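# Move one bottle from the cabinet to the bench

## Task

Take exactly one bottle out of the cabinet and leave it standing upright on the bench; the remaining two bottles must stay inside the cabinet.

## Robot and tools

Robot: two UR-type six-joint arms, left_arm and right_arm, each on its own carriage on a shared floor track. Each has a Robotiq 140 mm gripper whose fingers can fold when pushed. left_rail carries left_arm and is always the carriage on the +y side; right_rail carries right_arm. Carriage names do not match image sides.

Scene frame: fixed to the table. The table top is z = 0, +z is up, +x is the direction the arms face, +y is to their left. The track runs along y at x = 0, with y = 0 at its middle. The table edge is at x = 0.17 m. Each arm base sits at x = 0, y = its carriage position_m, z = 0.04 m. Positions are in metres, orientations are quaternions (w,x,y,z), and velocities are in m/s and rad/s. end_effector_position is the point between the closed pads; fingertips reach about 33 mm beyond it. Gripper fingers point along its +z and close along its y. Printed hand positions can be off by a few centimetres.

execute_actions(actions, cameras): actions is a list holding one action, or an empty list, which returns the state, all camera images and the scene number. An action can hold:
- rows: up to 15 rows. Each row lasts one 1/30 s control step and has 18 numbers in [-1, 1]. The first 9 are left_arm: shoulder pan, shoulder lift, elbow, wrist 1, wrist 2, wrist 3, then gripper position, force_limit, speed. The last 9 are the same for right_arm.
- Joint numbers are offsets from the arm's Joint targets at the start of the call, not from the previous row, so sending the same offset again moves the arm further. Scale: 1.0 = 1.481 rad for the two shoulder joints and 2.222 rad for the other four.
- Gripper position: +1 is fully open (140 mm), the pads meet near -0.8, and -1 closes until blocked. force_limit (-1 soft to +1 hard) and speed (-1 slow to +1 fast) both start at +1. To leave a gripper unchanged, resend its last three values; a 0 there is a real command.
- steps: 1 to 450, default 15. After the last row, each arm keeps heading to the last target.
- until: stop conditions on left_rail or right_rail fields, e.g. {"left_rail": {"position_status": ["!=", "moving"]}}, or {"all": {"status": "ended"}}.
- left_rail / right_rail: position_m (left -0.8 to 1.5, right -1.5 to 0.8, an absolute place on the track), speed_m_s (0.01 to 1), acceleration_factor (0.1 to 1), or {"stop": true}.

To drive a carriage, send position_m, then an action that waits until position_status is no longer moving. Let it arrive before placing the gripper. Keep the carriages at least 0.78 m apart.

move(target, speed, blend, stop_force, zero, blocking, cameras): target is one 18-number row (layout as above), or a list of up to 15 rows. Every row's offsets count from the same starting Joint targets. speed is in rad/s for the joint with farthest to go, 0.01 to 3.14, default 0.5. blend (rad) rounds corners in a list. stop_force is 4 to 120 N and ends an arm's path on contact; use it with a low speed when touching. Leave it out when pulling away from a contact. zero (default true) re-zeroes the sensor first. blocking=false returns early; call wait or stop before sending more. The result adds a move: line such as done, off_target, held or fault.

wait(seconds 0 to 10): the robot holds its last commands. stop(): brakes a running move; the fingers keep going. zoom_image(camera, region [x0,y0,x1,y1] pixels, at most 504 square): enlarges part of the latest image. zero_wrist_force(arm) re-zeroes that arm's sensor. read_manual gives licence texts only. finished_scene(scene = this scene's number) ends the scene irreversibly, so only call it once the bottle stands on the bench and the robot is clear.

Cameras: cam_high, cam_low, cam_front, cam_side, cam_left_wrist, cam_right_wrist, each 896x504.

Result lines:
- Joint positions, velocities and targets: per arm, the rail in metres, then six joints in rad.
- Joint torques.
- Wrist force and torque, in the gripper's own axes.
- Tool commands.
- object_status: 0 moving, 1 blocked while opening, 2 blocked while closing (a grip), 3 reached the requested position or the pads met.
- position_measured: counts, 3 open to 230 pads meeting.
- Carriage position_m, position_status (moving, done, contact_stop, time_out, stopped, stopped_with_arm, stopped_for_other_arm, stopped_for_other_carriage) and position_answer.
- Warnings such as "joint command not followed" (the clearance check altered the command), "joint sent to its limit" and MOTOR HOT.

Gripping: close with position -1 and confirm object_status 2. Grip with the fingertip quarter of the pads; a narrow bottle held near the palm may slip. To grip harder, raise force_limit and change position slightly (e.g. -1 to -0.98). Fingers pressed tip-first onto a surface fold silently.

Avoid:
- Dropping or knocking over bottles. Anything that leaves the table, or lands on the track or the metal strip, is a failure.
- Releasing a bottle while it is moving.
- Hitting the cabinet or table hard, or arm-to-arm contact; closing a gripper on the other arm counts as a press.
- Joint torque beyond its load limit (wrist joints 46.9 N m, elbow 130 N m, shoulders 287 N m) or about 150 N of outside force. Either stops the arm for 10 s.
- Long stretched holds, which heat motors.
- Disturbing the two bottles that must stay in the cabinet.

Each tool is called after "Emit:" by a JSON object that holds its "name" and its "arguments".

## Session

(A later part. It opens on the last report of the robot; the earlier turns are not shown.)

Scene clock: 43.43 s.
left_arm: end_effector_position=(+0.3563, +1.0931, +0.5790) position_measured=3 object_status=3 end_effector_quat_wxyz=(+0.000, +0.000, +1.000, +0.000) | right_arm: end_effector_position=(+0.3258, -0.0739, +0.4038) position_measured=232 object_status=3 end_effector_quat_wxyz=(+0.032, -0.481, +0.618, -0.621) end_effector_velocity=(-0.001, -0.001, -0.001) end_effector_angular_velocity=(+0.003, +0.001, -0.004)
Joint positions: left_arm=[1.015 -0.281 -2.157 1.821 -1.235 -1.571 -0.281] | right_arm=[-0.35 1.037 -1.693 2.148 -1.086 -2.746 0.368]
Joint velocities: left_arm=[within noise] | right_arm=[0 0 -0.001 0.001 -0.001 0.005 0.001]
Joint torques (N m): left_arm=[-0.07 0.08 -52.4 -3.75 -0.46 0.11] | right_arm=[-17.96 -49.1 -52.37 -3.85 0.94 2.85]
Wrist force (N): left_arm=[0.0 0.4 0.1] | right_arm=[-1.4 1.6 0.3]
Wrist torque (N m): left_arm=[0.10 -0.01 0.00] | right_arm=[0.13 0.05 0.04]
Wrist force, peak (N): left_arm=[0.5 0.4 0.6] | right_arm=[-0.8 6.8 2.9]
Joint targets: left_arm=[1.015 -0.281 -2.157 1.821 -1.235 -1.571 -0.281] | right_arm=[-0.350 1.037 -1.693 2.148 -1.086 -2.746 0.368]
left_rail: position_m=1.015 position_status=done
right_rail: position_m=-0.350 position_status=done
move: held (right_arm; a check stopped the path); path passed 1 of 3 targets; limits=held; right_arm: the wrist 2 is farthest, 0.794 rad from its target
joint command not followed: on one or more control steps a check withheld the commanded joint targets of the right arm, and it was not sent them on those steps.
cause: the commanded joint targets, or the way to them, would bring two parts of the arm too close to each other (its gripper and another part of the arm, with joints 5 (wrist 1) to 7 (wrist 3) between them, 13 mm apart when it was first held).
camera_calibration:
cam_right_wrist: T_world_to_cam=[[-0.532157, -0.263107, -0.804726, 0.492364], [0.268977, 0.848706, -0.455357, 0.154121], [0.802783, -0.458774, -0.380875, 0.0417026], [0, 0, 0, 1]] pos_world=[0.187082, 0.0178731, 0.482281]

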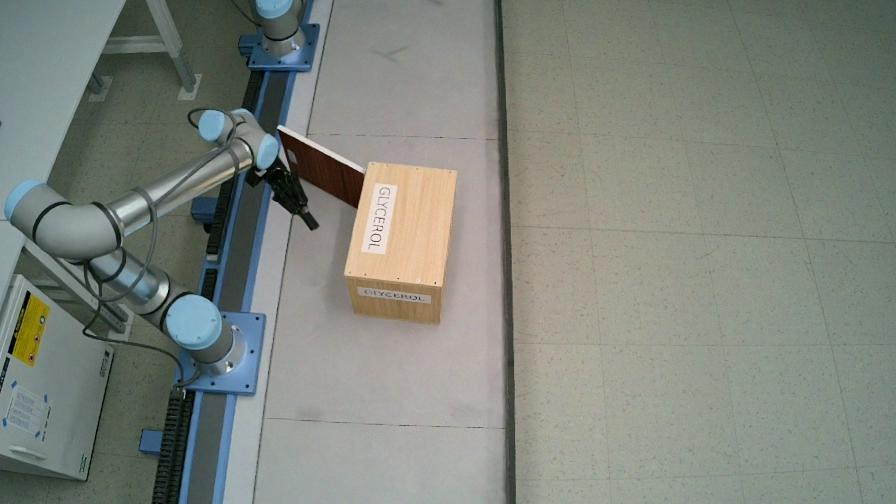

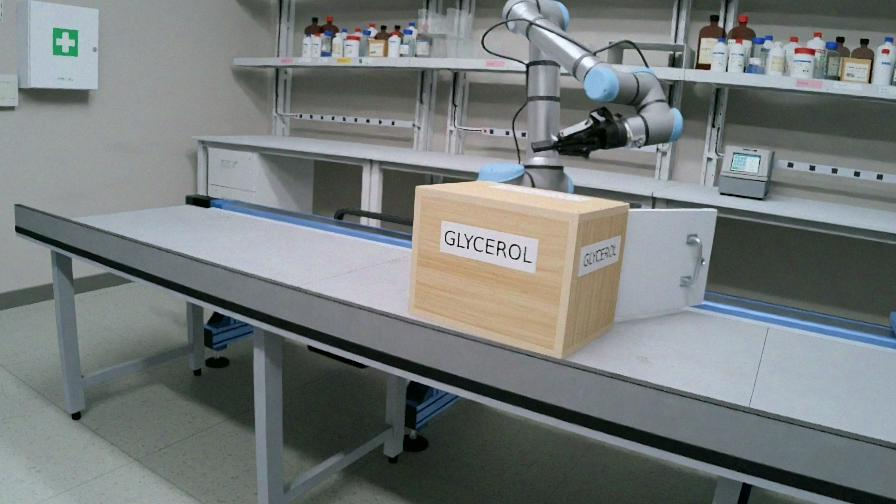

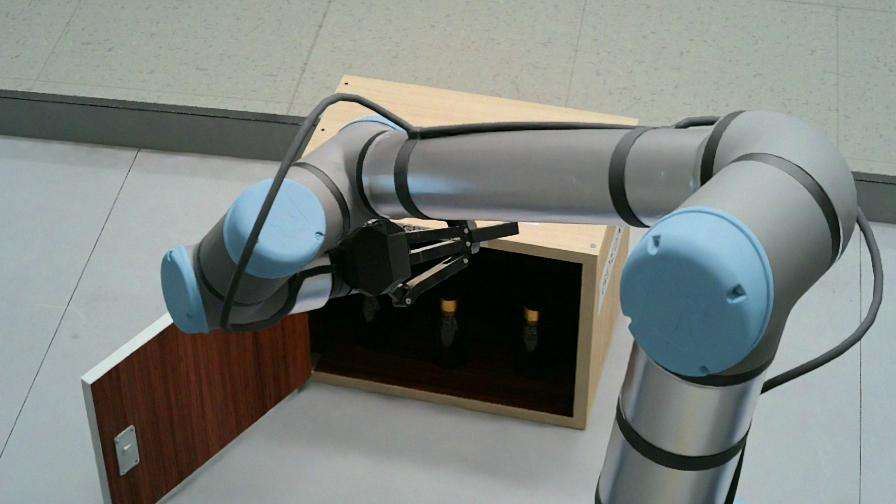

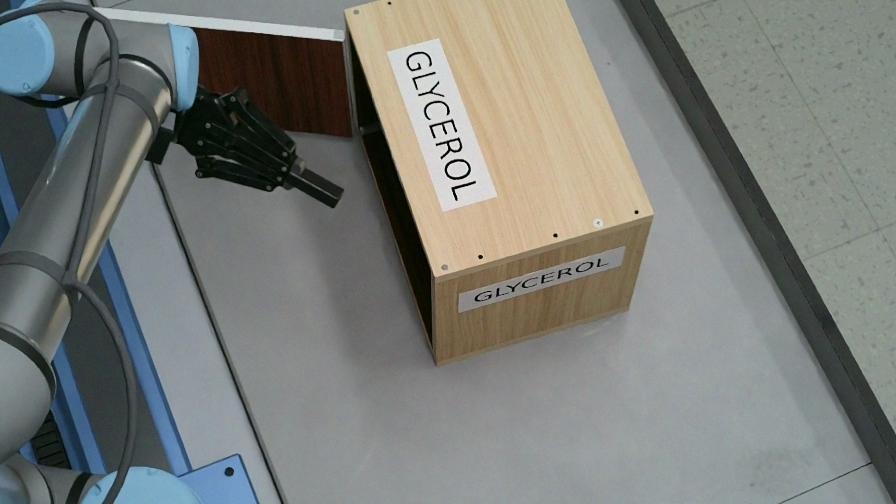

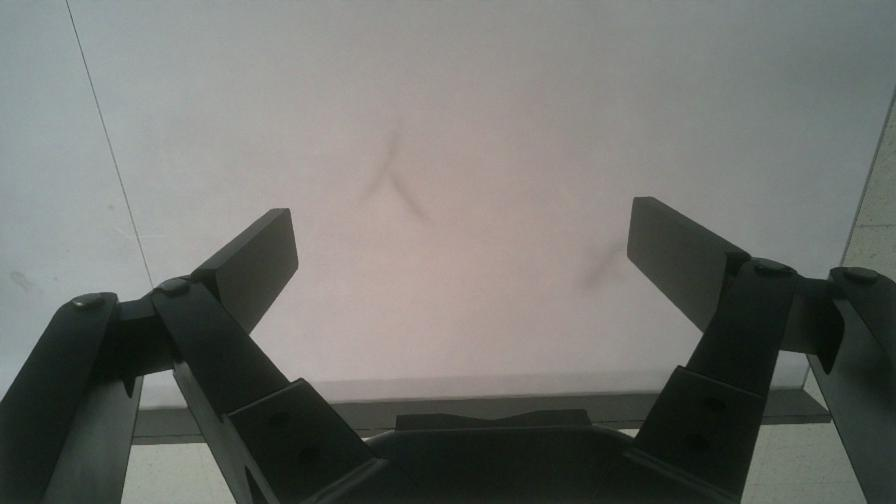

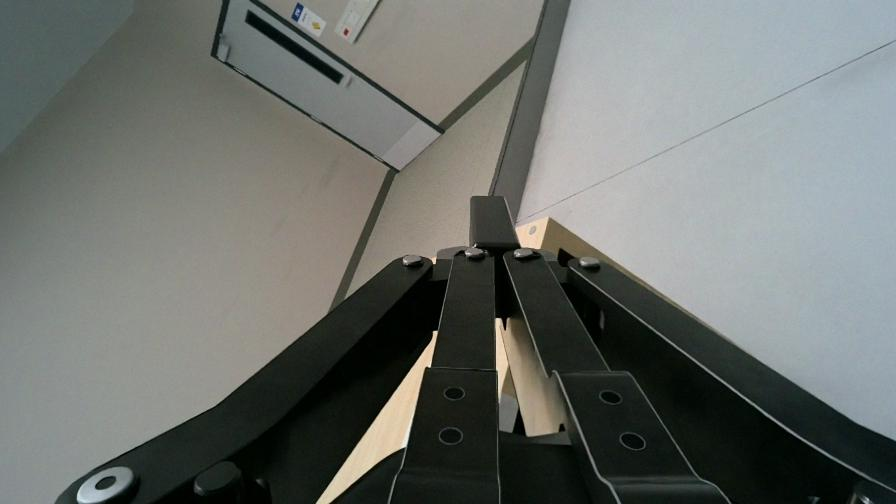

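Emit:
{"name": "execute_actions", "arguments": {"actions": [{"right_rail":{"position_m":-1.0},"left_rail":{"position_m":0.5},"steps":150,"until":{"all":{"status":"ended"}}}]}}

Emit:
{"name": "move", "arguments": {"target": [-1,0.3238,0.1479,0.3433,0.6369,0.1265,1,1,1,0,0,0,0,0,0,-1,-1,-0.5], "speed": 0.7}}

Emit:
{"name": "move", "arguments": {"target": [-0.0368,0.2454,0.0929,-0.2565,0,0,1,1,1,0,0,0,0,0,0,-1,-1,-0.5], "speed": 0.4, "cameras": ["all"]}}

Scene clock: 50.00 s.
left_arm: end_effector_position=(+0.3563, +0.5786, +0.5790) position_measured=3 object_status=3 end_effector_quat_wxyz=(+0.000, +0.000, +1.000, +0.000) | right_arm: end_effector_position=(+0.3257, -0.7238, +0.4038) position_measured=232 object_status=3 end_effector_quat_wxyz=(+0.032, -0.481, +0.619, -0.621)
Joint positions: left_arm=[0.5 -0.281 -2.157 1.821 -1.235 -1.571 -0.281] | right_arm=[-1 1.037 -1.693 2.148 -1.086 -2.746 0.368]
Joint torques (N m): left_arm=[-0.36 0.76 -52.25 -3.72 -0.43 0.13] | right_arm=[-5.08 -31.19 -33.29 -0.41 -2.12 3.11]
Wrist force (N): left_arm=[0.1 0.4 -0.1] | right_arm=[-1.3 1.8 0.3]
Wrist torque (N m): left_arm=[0.07 -0.02 0.00] | right_arm=[0.19 0.03 0.05]
Wrist force, peak (N): left_arm=[0.1 1.8 0.3] | right_arm=[-2.5 1.0 -1.6]
Joint targets: left_arm=[0.500 -0.281 -2.157 1.821 -1.235 -1.571 -0.281] | right_arm=[-1.000 1.037 -1.693 2.148 -1.086 -2.746 0.368]
Tool commands: left_gripper/position=+1.0 left_gripper/force_limit=+1.0 left_gripper/speed=+1.0 right_gripper/position=-1.0 right_gripper/force_limit=-1.0 right_gripper/speed=-0.5
left_rail: position_m=0.500 position_status=done
right_rail: position_m=-1.000 position_status=done

Scene clock: 52.80 s.
left_arm: end_effector_position=(+0.4272, +0.0192, +0.4501) position_measured=3 object_status=3 end_effector_quat_wxyz=(+0.012, +0.707, -0.013, +0.707) | right_arm: end_effector_position=(+0.3257, -0.7238, +0.4038) position_measured=232 object_status=3 end_effector_quat_wxyz=(+0.032, -0.481, +0.619, -0.621)
Joint positions: left_arm=[0.5 -1.762 -1.677 2.149 -0.472 -0.156 0.001] | right_arm=[-1 1.037 -1.693 2.148 -1.086 -2.746 0.368]
Joint torques (N m): left_arm=[-12.27 -18.57 -30.28 2.85 1.38 3.4] | right_arm=[7.96 -26.53 -35.72 -0.57 -3.1 2.8]
Wrist force (N): left_arm=[-0.1 -0.2 -1.8] | right_arm=[-1.2 1.6 -0.2]
Wrist torque (N m): left_arm=[0.12 -0.41 -0.45] | right_arm=[0.13 0.00 0.05]
Wrist force, peak (N): left_arm=[-2.4 2.4 -4.7] | right_arm=[-1.4 2.1 0.2]
Joint targets: left_arm=[0.500 -1.762 -1.677 2.150 -0.472 -0.156 0.001] | right_arm=[-1.000 1.037 -1.693 2.148 -1.086 -2.746 0.368]
left_rail: position_m=0.500 position_status=done
right_rail: position_m=-1.000 position_status=done
move: done

Scene clock: 54.83 s.
left_arm: end_effector_position=(+0.4002, -0.0036, +0.1999) position_measured=3 object_status=3 end_effector_quat_wxyz=(+0.032, +0.706, -0.032, +0.706) | right_arm: end_effector_position=(+0.3257, -0.7238, +0.4038) position_measured=232 object_status=3 end_effector_quat_wxyz=(+0.032, -0.481, +0.619, -0.621)
Joint positions: left_arm=[0.5 -1.816 -1.314 2.356 -1.042 -0.156 0.001] | right_arm=[-1 1.037 -1.693 2.148 -1.086 -2.746 0.368]
Joint torques (N m): left_arm=[-13.43 -31.62 -10.48 -1.2 1.14 3.27] | right_arm=[6.99 -25.45 -35.53 -0.92 -2.8 2.74]
Wrist force (N): left_arm=[-0.5 -0.2 -1.8] | right_arm=[-1.5 1.3 0.3]
Wrist torque (N m): left_arm=[0.10 -0.28 -0.43] | right_arm=[0.07 0.07 0.04]
Wrist force, peak (N): left_arm=[-2.2 -0.3 -2.1] | right_arm=[-1.8 1.9 0.1]
Joint targets: left_arm=[0.500 -1.816 -1.314 2.356 -1.042 -0.156 0.001] | right_arm=[-1.000 1.037 -1.693 2.148 -1.086 -2.746 0.368]
left_rail: position_m=0.500 position_status=done
right_rail: position_m=-1.000 position_status=done
move: done
camera_calibration:
cam_left_wrist: T_world_to_cam=[[-0.106991, -0.993903, -0.0266541, 0.0543563], [-0.352592, 0.0629941, -0.933654, 0.330839], [0.929641, -0.0904948, -0.357182, -0.12188], [0, 0, 0, 1]] pos_world=[0.235772, 0.0221544, 0.266804]
cam_right_wrist: T_world_to_cam=[[-0.532128, -0.262775, -0.804854, 0.321638], [0.269253, 0.848745, -0.455121, 0.705552], [0.80271, -0.458892, -0.380887, -0.25651], [0, 0, 0, 1]] pos_world=[0.187083, -0.632025, 0.482282]

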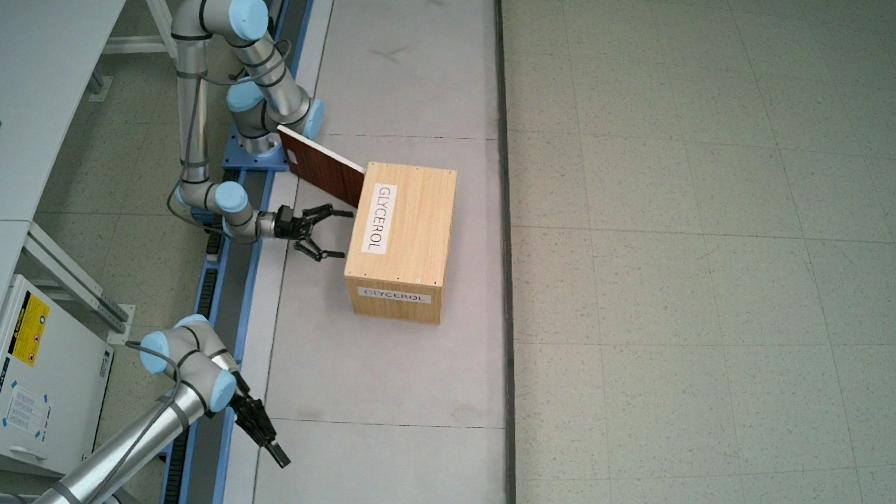

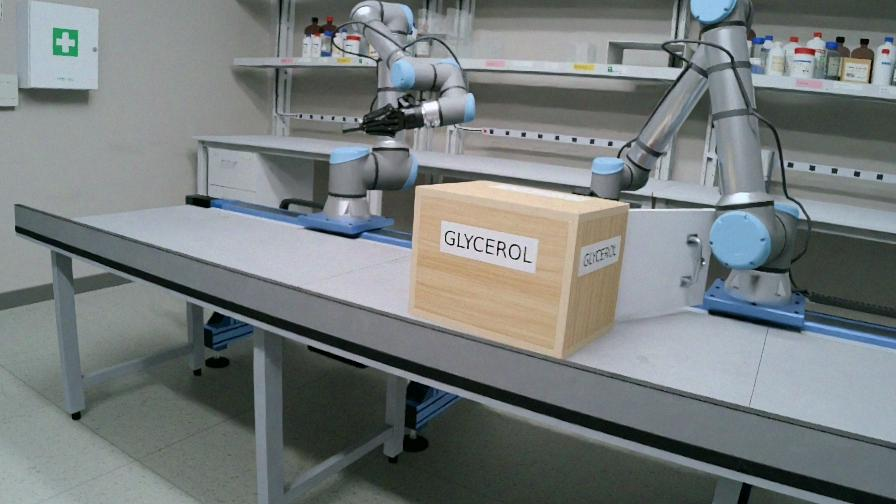

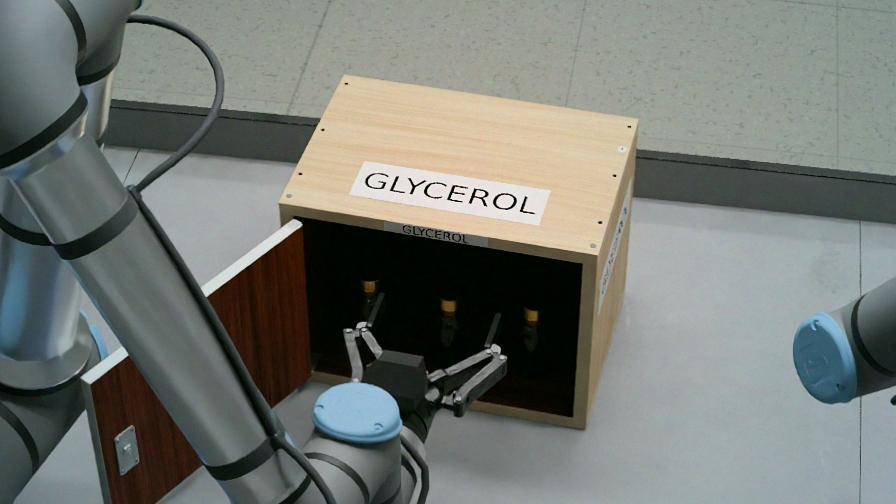

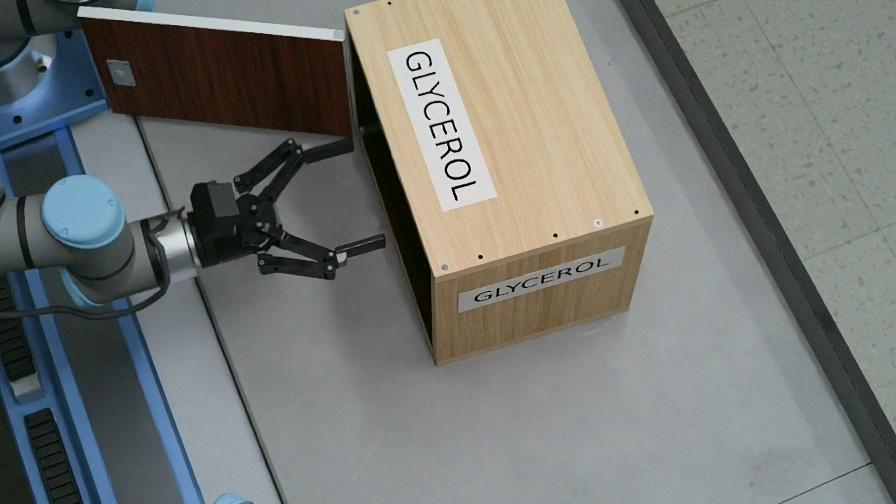

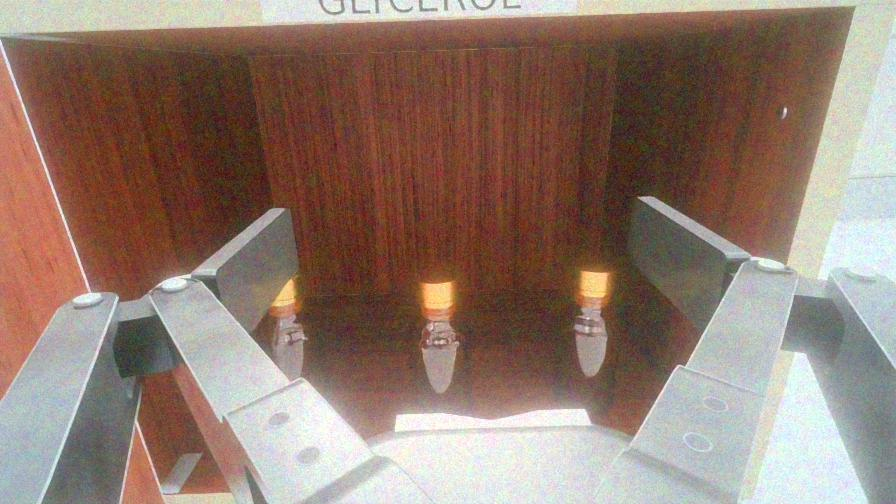

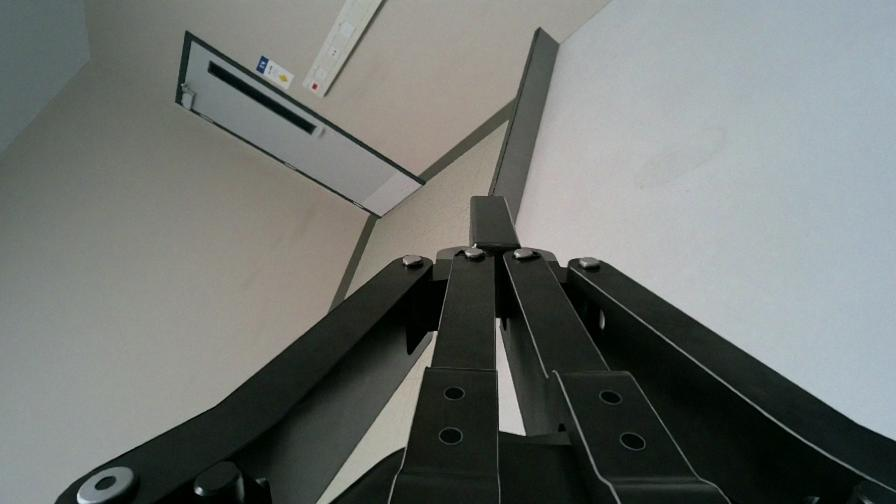

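Emit:
{"name": "zoom_image", "arguments": {"camera": "cam_left_wrist", "region": [230, 210, 670, 440]}}

Emit:
{"name": "zoom_image", "arguments": {"camera": "cam_front", "region": [420, 270, 570, 430]}}

Scaled by 1.145 from the camera's 896x504 image, which has a finer 1280x720 frame.

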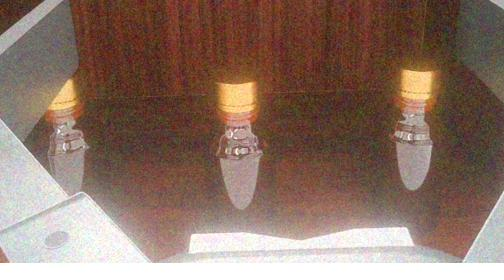

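Scaled by 3.150 from the camera's 896x504 image, which has a finer 1280x720 frame.

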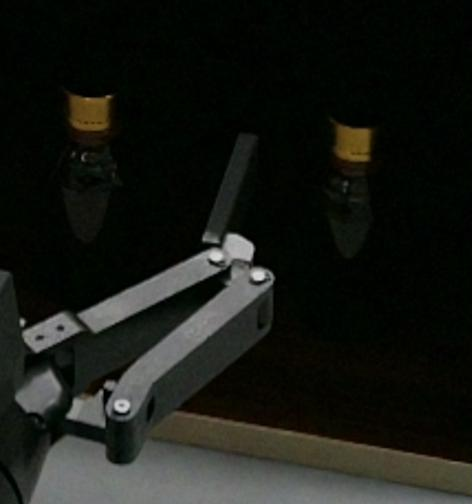

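Emit:
{"name": "move", "arguments": {"target": [-0.0068,0.1238,0.0236,-0.1062,-0.0042,0,0.2,0,-0.5,0,0,0,0,0,0,-1,-1,-0.5], "cameras": ["cam_front","cam_side","cam_left_wrist","cam_low"]}}

Emit:
{"name": "zoom_image", "arguments": {"camera": "cam_left_wrist", "region": [230, 120, 670, 370]}}

Emit:
{"name": "zoom_image", "arguments": {"camera": "cam_front", "region": [330, 260, 570, 430]}}

Scene clock: 69.13 s.
left_arm: end_effector_position=(+0.3999, +0.0128, +0.1079) position_measured=104 object_status=3 end_effector_quat_wxyz=(+0.032, +0.706, -0.032, +0.706) | right_arm: end_effector_position=(+0.3257, -0.7238, +0.4038) position_measured=232 object_status=3 end_effector_quat_wxyz=(+0.032, -0.481, +0.619, -0.621)
Joint positions: left_arm=[0.5 -1.826 -1.13 2.408 -1.278 -0.165 0.001] | right_arm=[-1 1.037 -1.693 2.148 -1.086 -2.746 0.368]
Joint torques (N m): left_arm=[-13.33 -38.18 0.5 -1.34 -2.64 3.1] | right_arm=[5.58 -23.93 -39.59 -0.63 -2.85 2.87]
Wrist force (N): left_arm=[-0.6 0.0 -1.5] | right_arm=[-1.7 1.5 0.3]
Wrist torque (N m): left_arm=[0.14 -0.32 -0.41] | right_arm=[0.11 0.11 0.05]
Wrist force, peak (N): left_arm=[-2.7 -0.4 -2.2] | right_arm=[-1.9 1.9 0.1]
Joint targets: left_arm=[0.500 -1.826 -1.130 2.408 -1.278 -0.165 0.001] | right_arm=[-1.000 1.037 -1.693 2.148 -1.086 -2.746 0.368]
left_rail: position_m=0.500 position_status=done
right_rail: position_m=-1.000 position_status=done
move: done
camera_calibration:
cam_left_wrist: T_world_to_cam=[[-0.107809, -0.993817, -0.0265426, 0.0684467], [-0.352559, 0.0631814, -0.933654, 0.243725], [0.929559, -0.0912987, -0.357191, -0.15305], [0, 0, 0, 1]] pos_world=[0.235575, 0.0386514, 0.174704]
Images, in order (width x height): cam_low 896x504, cam_front 896x504, cam_side 896x504, cam_left_wrist 896x504.

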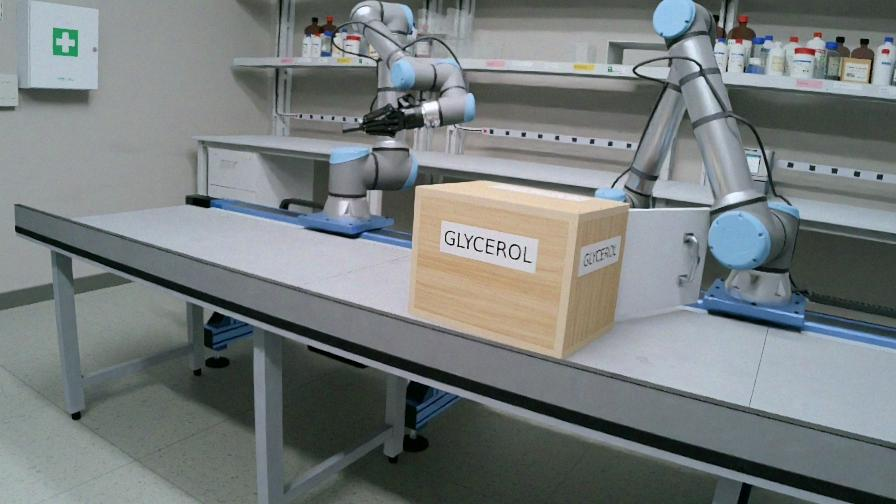

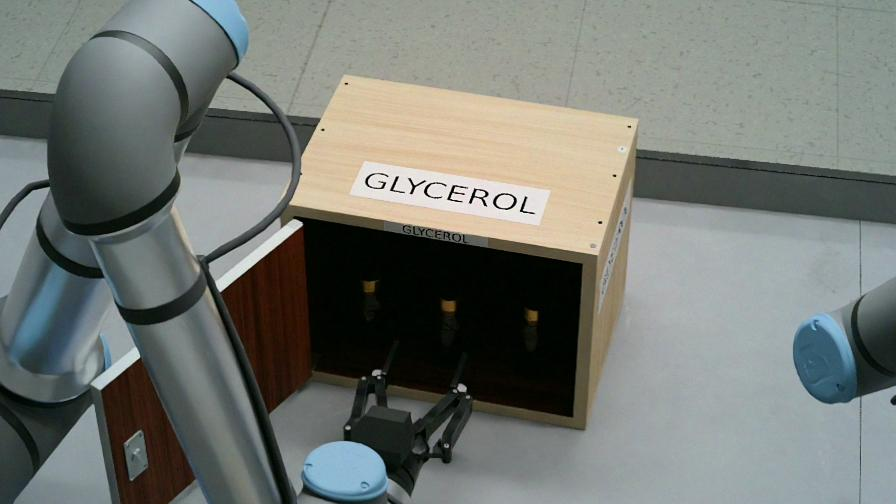

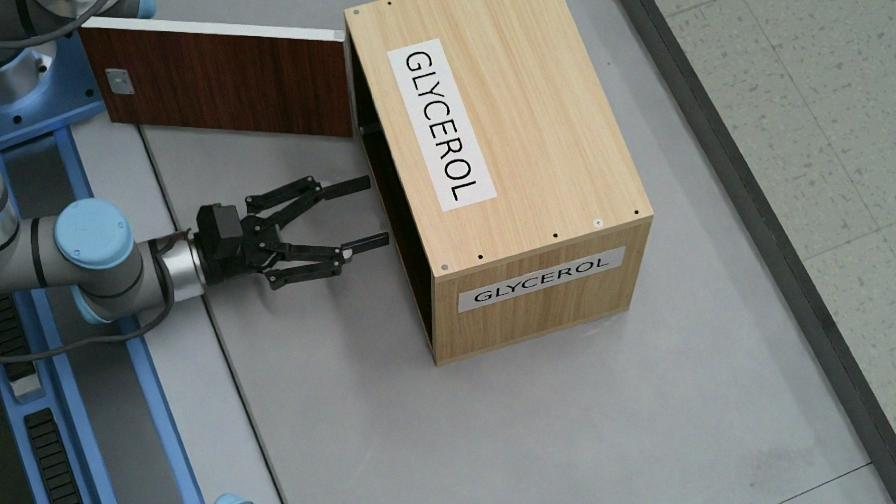

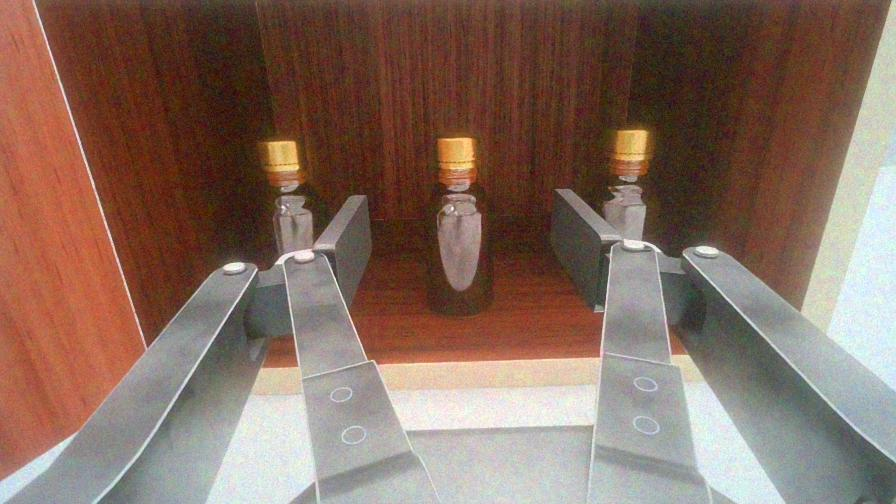

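Scaled by 1.145 from the camera's 896x504 image, which has a finer 1280x720 frame.

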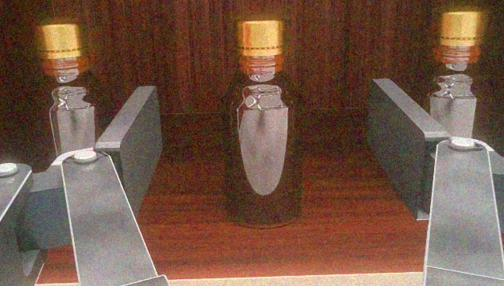

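Scaled by 2.100 from the camera's 896x504 image, which has a finer 1280x720 frame.

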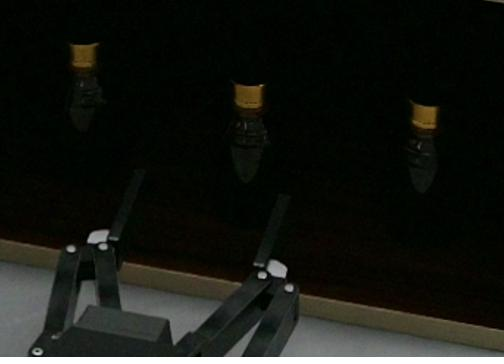

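Emit:
{"name": "move", "arguments": {"target": [0.1394,0.0147,-0.0249,0.0151,0.0929,0,0.2,0,-0.5,0,0,0,0,0,0,-1,-1,-0.5], "speed": 0.1, "stop_force": 8, "cameras": ["cam_front","cam_side","cam_left_wrist"]}}

Emit:
{"name": "zoom_image", "arguments": {"camera": "cam_front", "region": [360, 240, 560, 380]}}

Scene clock: 75.33 s.
left_arm: end_effector_position=(+0.4907, +0.0048, +0.1078) position_measured=104 object_status=3 end_effector_quat_wxyz=(+0.032, +0.706, -0.032, +0.706) | right_arm: end_effector_position=(+0.3257, -0.7238, +0.4038) position_measured=232 object_status=3 end_effector_quat_wxyz=(+0.032, -0.481, +0.619, -0.621)
Joint positions: left_arm=[0.5 -1.62 -1.108 2.353 -1.245 0.041 0.001] | right_arm=[-1 1.037 -1.693 2.148 -1.086 -2.746 0.368]
Joint torques (N m): left_arm=[11.99 -42.7 -28.08 2.46 1.75 2.95] | right_arm=[9.4 -23.76 -42.16 -0.71 -3.38 2.3]
Wrist force (N): left_arm=[-0.7 0.3 -1.7] | right_arm=[-1.3 1.9 -0.2]
Wrist torque (N m): left_arm=[0.19 -0.32 -0.42] | right_arm=[0.19 0.04 0.05]
Wrist force, peak (N): left_arm=[-1.2 0.3 -2.4] | right_arm=[-1.6 2.1 -0.2]
Joint targets: left_arm=[0.500 -1.620 -1.108 2.353 -1.245 0.041 0.001] | right_arm=[-1.000 1.037 -1.693 2.148 -1.086 -2.746 0.368]
left_rail: position_m=0.500 position_status=done
right_rail: position_m=-1.000 position_status=done
move: done
camera_calibration:
cam_left_wrist: T_world_to_cam=[[-0.107717, -0.993826, -0.0265792, 0.0701519], [-0.352565, 0.0631831, -0.933652, 0.276216], [0.929567, -0.0911994, -0.357194, -0.238105], [0, 0, 0, 1]] pos_world=[0.326275, 0.0305516, 0.174704]
Images, in order (width x height): cam_front 896x504, cam_side 896x504, cam_left_wrist 896x504.

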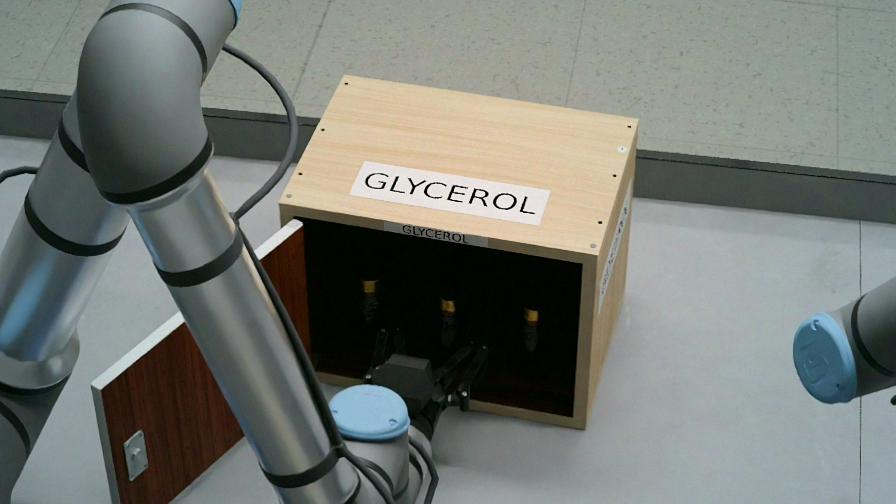

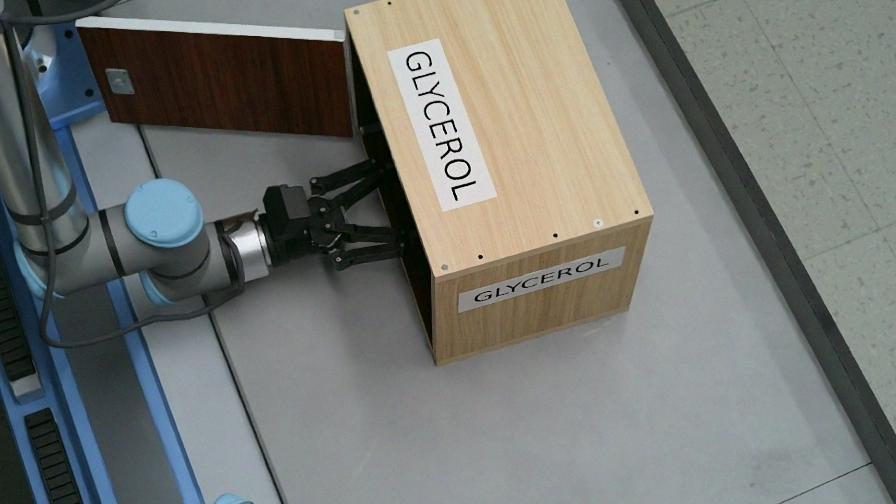

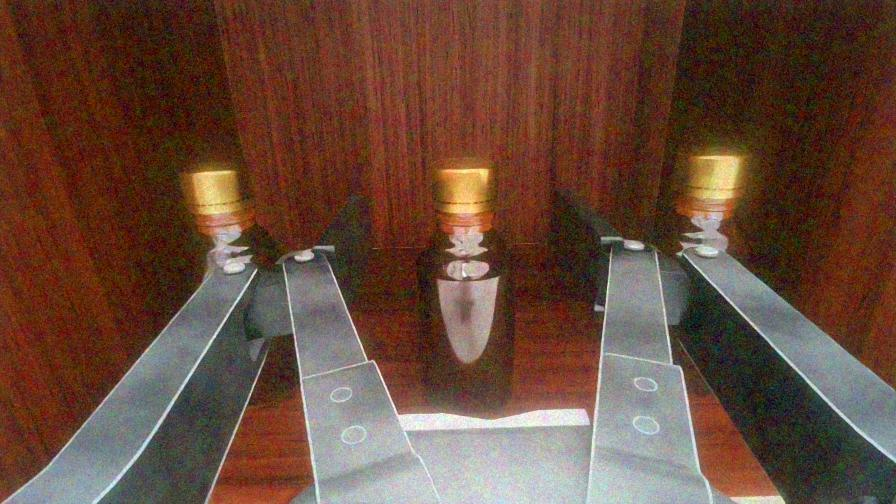

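Scaled by 2.520 from the camera's 896x504 image, which has a finer 1280x720 frame.

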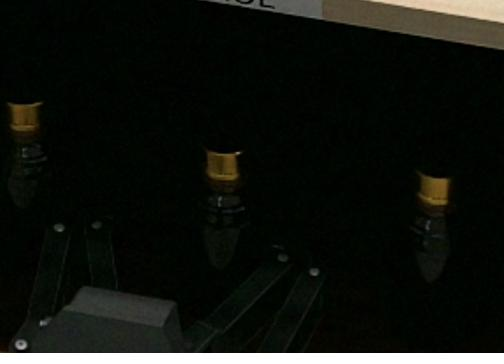

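Emit:
{"name": "move", "arguments": {"target": [-0.0058,0.032,0.0013,-0.0226,-0.0039,0,0.2,0,-0.5,0,0,0,0,0,0,-1,-1,-0.5], "speed": 0.1, "stop_force": 8, "cameras": ["cam_front","cam_left_wrist"]}}

Scene clock: 78.93 s.
left_arm: end_effector_position=(+0.4868, +0.0053, +0.0857) position_measured=104 object_status=3 end_effector_quat_wxyz=(+0.032, +0.706, -0.032, +0.706) | right_arm: end_effector_position=(+0.3257, -0.7238, +0.4038) position_measured=232 object_status=3 end_effector_quat_wxyz=(+0.032, -0.481, +0.619, -0.621)
Joint positions: left_arm=[0.5 -1.628 -1.061 2.356 -1.295 0.033 0.001] | right_arm=[-1 1.037 -1.693 2.148 -1.086 -2.746 0.368]
Joint torques (N m): left_arm=[-12.52 -43.51 -0.04 -2.01 -2.82 3.09] | right_arm=[7.57 -25.46 -42 -0.64 -3.1 2.7]
Wrist force (N): left_arm=[-1.0 -0.2 -1.4] | right_arm=[-1.5 1.3 0.2]
Wrist torque (N m): left_arm=[0.08 -0.26 -0.43] | right_arm=[0.08 0.07 0.04]
Wrist force, peak (N): left_arm=[-1.3 -0.1 -2.1] | right_arm=[-1.6 2.2 0.2]
Joint targets: left_arm=[0.500 -1.628 -1.061 2.356 -1.295 0.033 0.001] | right_arm=[-1.000 1.037 -1.693 2.148 -1.086 -2.746 0.368]
left_rail: position_m=0.500 position_status=done
right_rail: position_m=-1.000 position_status=done
move: done
camera_calibration:
cam_left_wrist: T_world_to_cam=[[-0.107625, -0.993835, -0.0266157, 0.0696284], [-0.352571, 0.0631848, -0.93365, 0.254212], [0.929575, -0.0911002, -0.357198, -0.242426], [0, 0, 0, 1]] pos_world=[0.322475, 0.0310518, 0.152604]
Images, in order (width x height): cam_front 896x504, cam_left_wrist 896x504.

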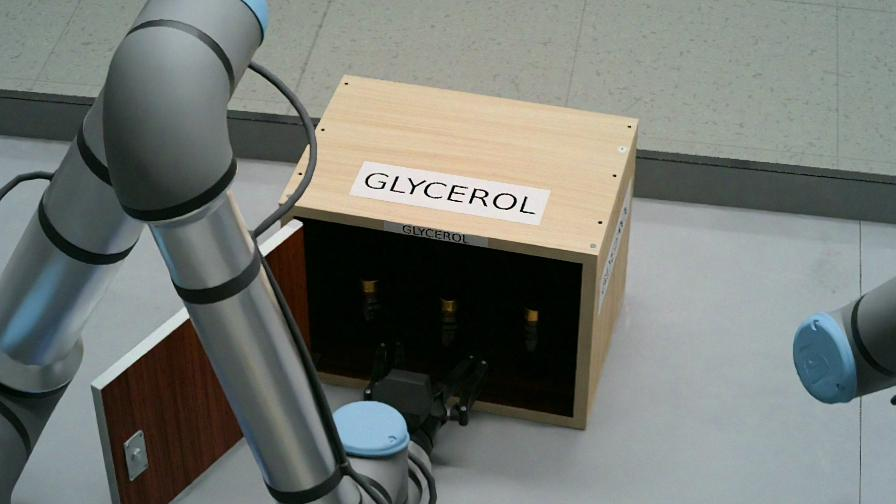

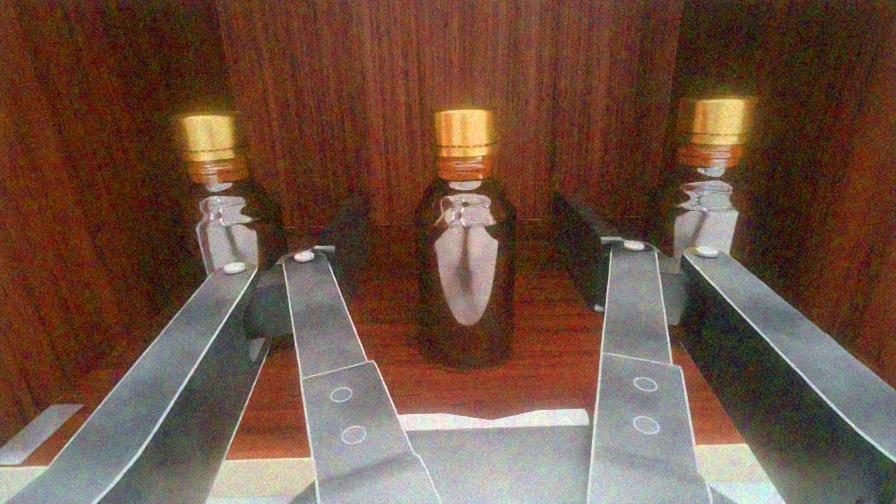

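Emit:
{"name": "execute_actions", "arguments": {"actions": [{"rows":[[0,0,0,0,0,0,-1,-0.3,-1,0,0,0,0,0,0,-1,-1,-0.5]],"steps":100}], "cameras": ["cam_left_wrist"]}}

Scene clock: 82.77 s.
left_arm: end_effector_position=(+0.4868, +0.0053, +0.0857) position_measured=162 object_status=2 end_effector_quat_wxyz=(+0.032, +0.706, -0.032, +0.706) | right_arm: end_effector_position=(+0.3257, -0.7238, +0.4038) position_measured=232 object_status=3 end_effector_quat_wxyz=(+0.032, -0.481, +0.619, -0.621)
Joint positions: left_arm=[0.5 -1.628 -1.061 2.356 -1.295 0.033 0.001] | right_arm=[-1 1.037 -1.693 2.148 -1.086 -2.746 0.368]
Joint torques (N m): left_arm=[-6 -45.44 -3.24 1.4 -0.73 2.94] | right_arm=[7.11 -21.53 -44.63 -0.42 -3.25 2.76]
Wrist force (N): left_arm=[0.4 -0.4 -3.2] | right_arm=[-1.2 1.8 -0.2]
Wrist torque (N m): left_arm=[0.13 -0.28 -0.42] | right_arm=[0.18 0.00 0.05]
Wrist force, peak (N): left_arm=[0.7 -0.1 -3.6] | right_arm=[-1.7 2.0 -0.4]
Joint targets: left_arm=[0.500 -1.628 -1.061 2.356 -1.295 0.033 0.001] | right_arm=[-1.000 1.037 -1.693 2.148 -1.086 -2.746 0.368]
left_rail: position_m=0.500 position_status=done
right_rail: position_m=-1.000 position_status=done
camera_calibration:
cam_left_wrist: T_world_to_cam=[[-0.107625, -0.993835, -0.0266157, 0.0696284], [-0.352571, 0.0631848, -0.93365, 0.254212], [0.929575, -0.0911002, -0.357198, -0.242426], [0, 0, 0, 1]] pos_world=[0.322475, 0.0310518, 0.152604]
Images, in order (width x height): cam_left_wrist 896x504.

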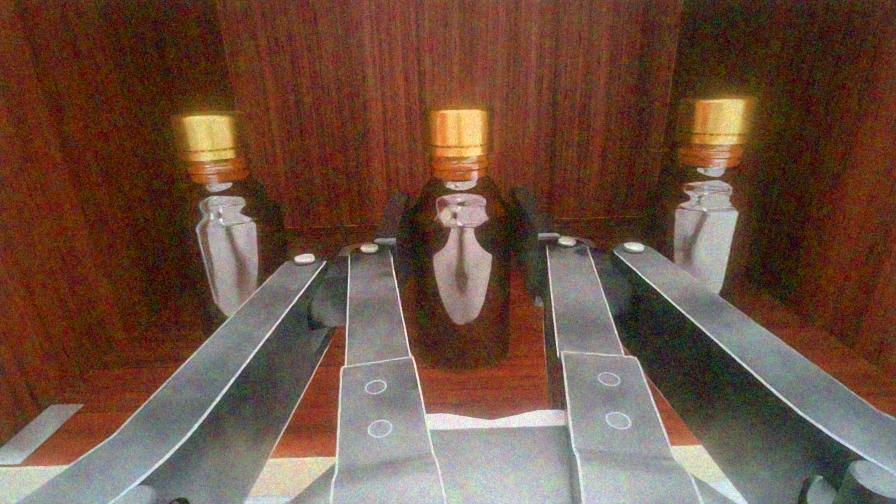

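Emit:
{"name": "move", "arguments": {"target": [[0,-0.0297,0,0.0197,0,0,-1,-0.3,-1,0,0,0,0,0,0,-1,-1,-0.5],[-0.2433,-0.0712,0.0324,0.015,-0.1622,0,-1,-0.3,-1,0,0,0,0,0,0,-1,-1,-0.5],[-0.2433,-0.1493,0.0281,0.0714,0.3374,0,-1,-0.3,-1,0,0,0,0,0,0,-1,-1,-0.5],[0.0996,-0.0157,-0.053,0.0635,0.7324,0,-1,-0.3,-1,0,0,0,0,0,0,-1,-1,-0.5]], "speed": [0.06,0.2,0.5,0.5], "blend": [0.01,0.03,0.08,0], "cameras": ["cam_high","cam_front","cam_side","cam_left_wrist"]}}

Emit:
{"name": "zoom_image", "arguments": {"camera": "cam_front", "region": [500, 250, 896, 504]}}

Scene clock: 93.40 s.
left_arm: end_effector_position=(+0.2201, -0.3407, +0.1198) position_measured=162 object_status=2 end_effector_quat_wxyz=(+0.500, +0.500, -0.500, +0.500) | right_arm: end_effector_position=(+0.3257, -0.7238, +0.4038) position_measured=232 object_status=3 end_effector_quat_wxyz=(+0.032, -0.481, +0.619, -0.621)
Joint positions: left_arm=[0.5 -1.481 -1.084 2.238 -1.154 1.66 0.001] | right_arm=[-1 1.037 -1.693 2.148 -1.086 -2.746 0.368]
Joint torques (N m): left_arm=[12.12 -53.9 -37.14 -6.15 2.01 2.7] | right_arm=[9.04 -25.09 -49.66 -0.49 -3.19 1.91]
Wrist force (N): left_arm=[-3.2 0.4 -2.3] | right_arm=[-1.5 1.6 -0.1]
Wrist torque (N m): left_arm=[0.23 -0.41 -0.43] | right_arm=[0.15 0.09 0.04]
Wrist force, peak (N): left_arm=[-4.0 -0.8 -2.9] | right_arm=[-1.9 2.1 0.4]
Joint targets: left_arm=[0.500 -1.481 -1.084 2.238 -1.154 1.660 0.001] | right_arm=[-1.000 1.037 -1.693 2.148 -1.086 -2.746 0.368]
left_rail: position_m=0.500 position_status=done
right_rail: position_m=-1.000 position_status=done
move: done
camera_calibration:
cam_left_wrist: T_world_to_cam=[[-0.999508, 0.0168235, -0.0264827, 0.238602], [0.030745, 0.356946, -0.933619, 0.229561], [-0.00625387, -0.933974, -0.357287, -0.0949872], [0, 0, 0, 1]] pos_world=[0.230833, -0.17467, 0.186703]
Images, in order (width x height): cam_high 896x504, cam_front 896x504, cam_side 896x504, cam_left_wrist 896x504.

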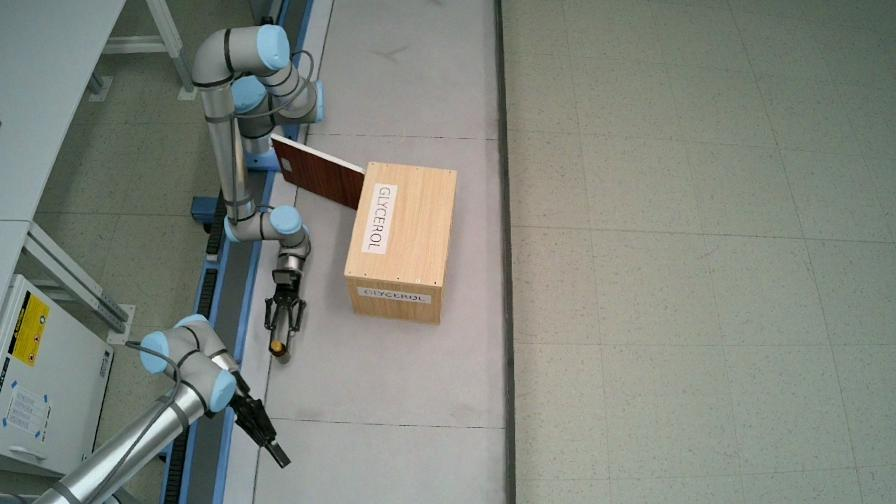

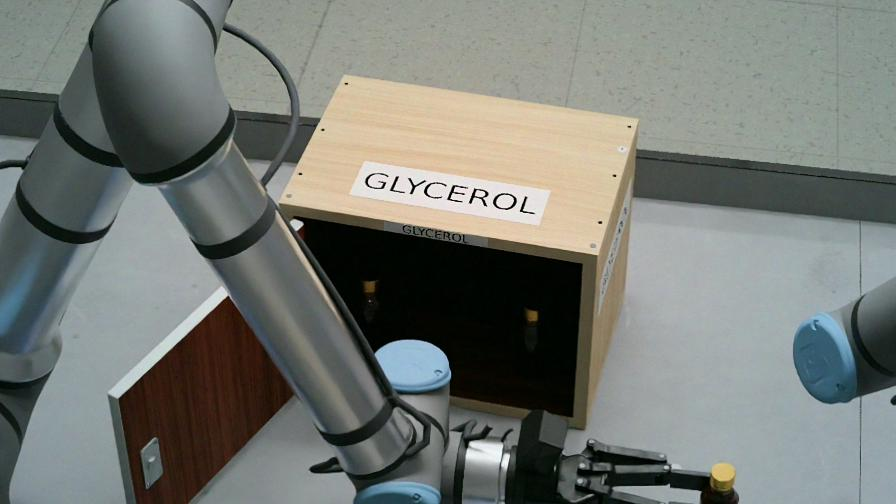

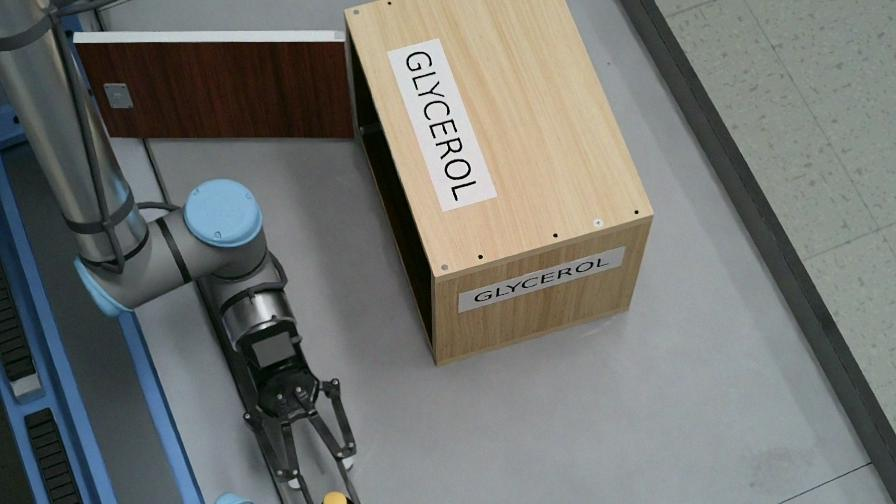

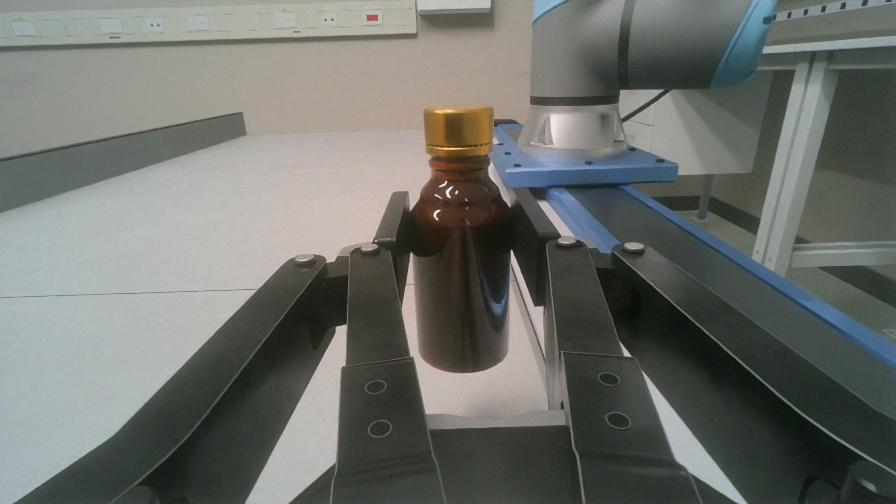

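Scaled by 1.273 from the camera's 896x504 image, which has a finer 1280x720 frame.

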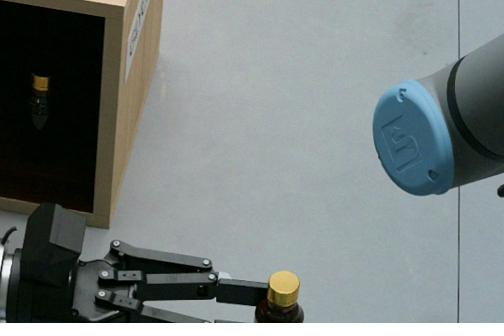

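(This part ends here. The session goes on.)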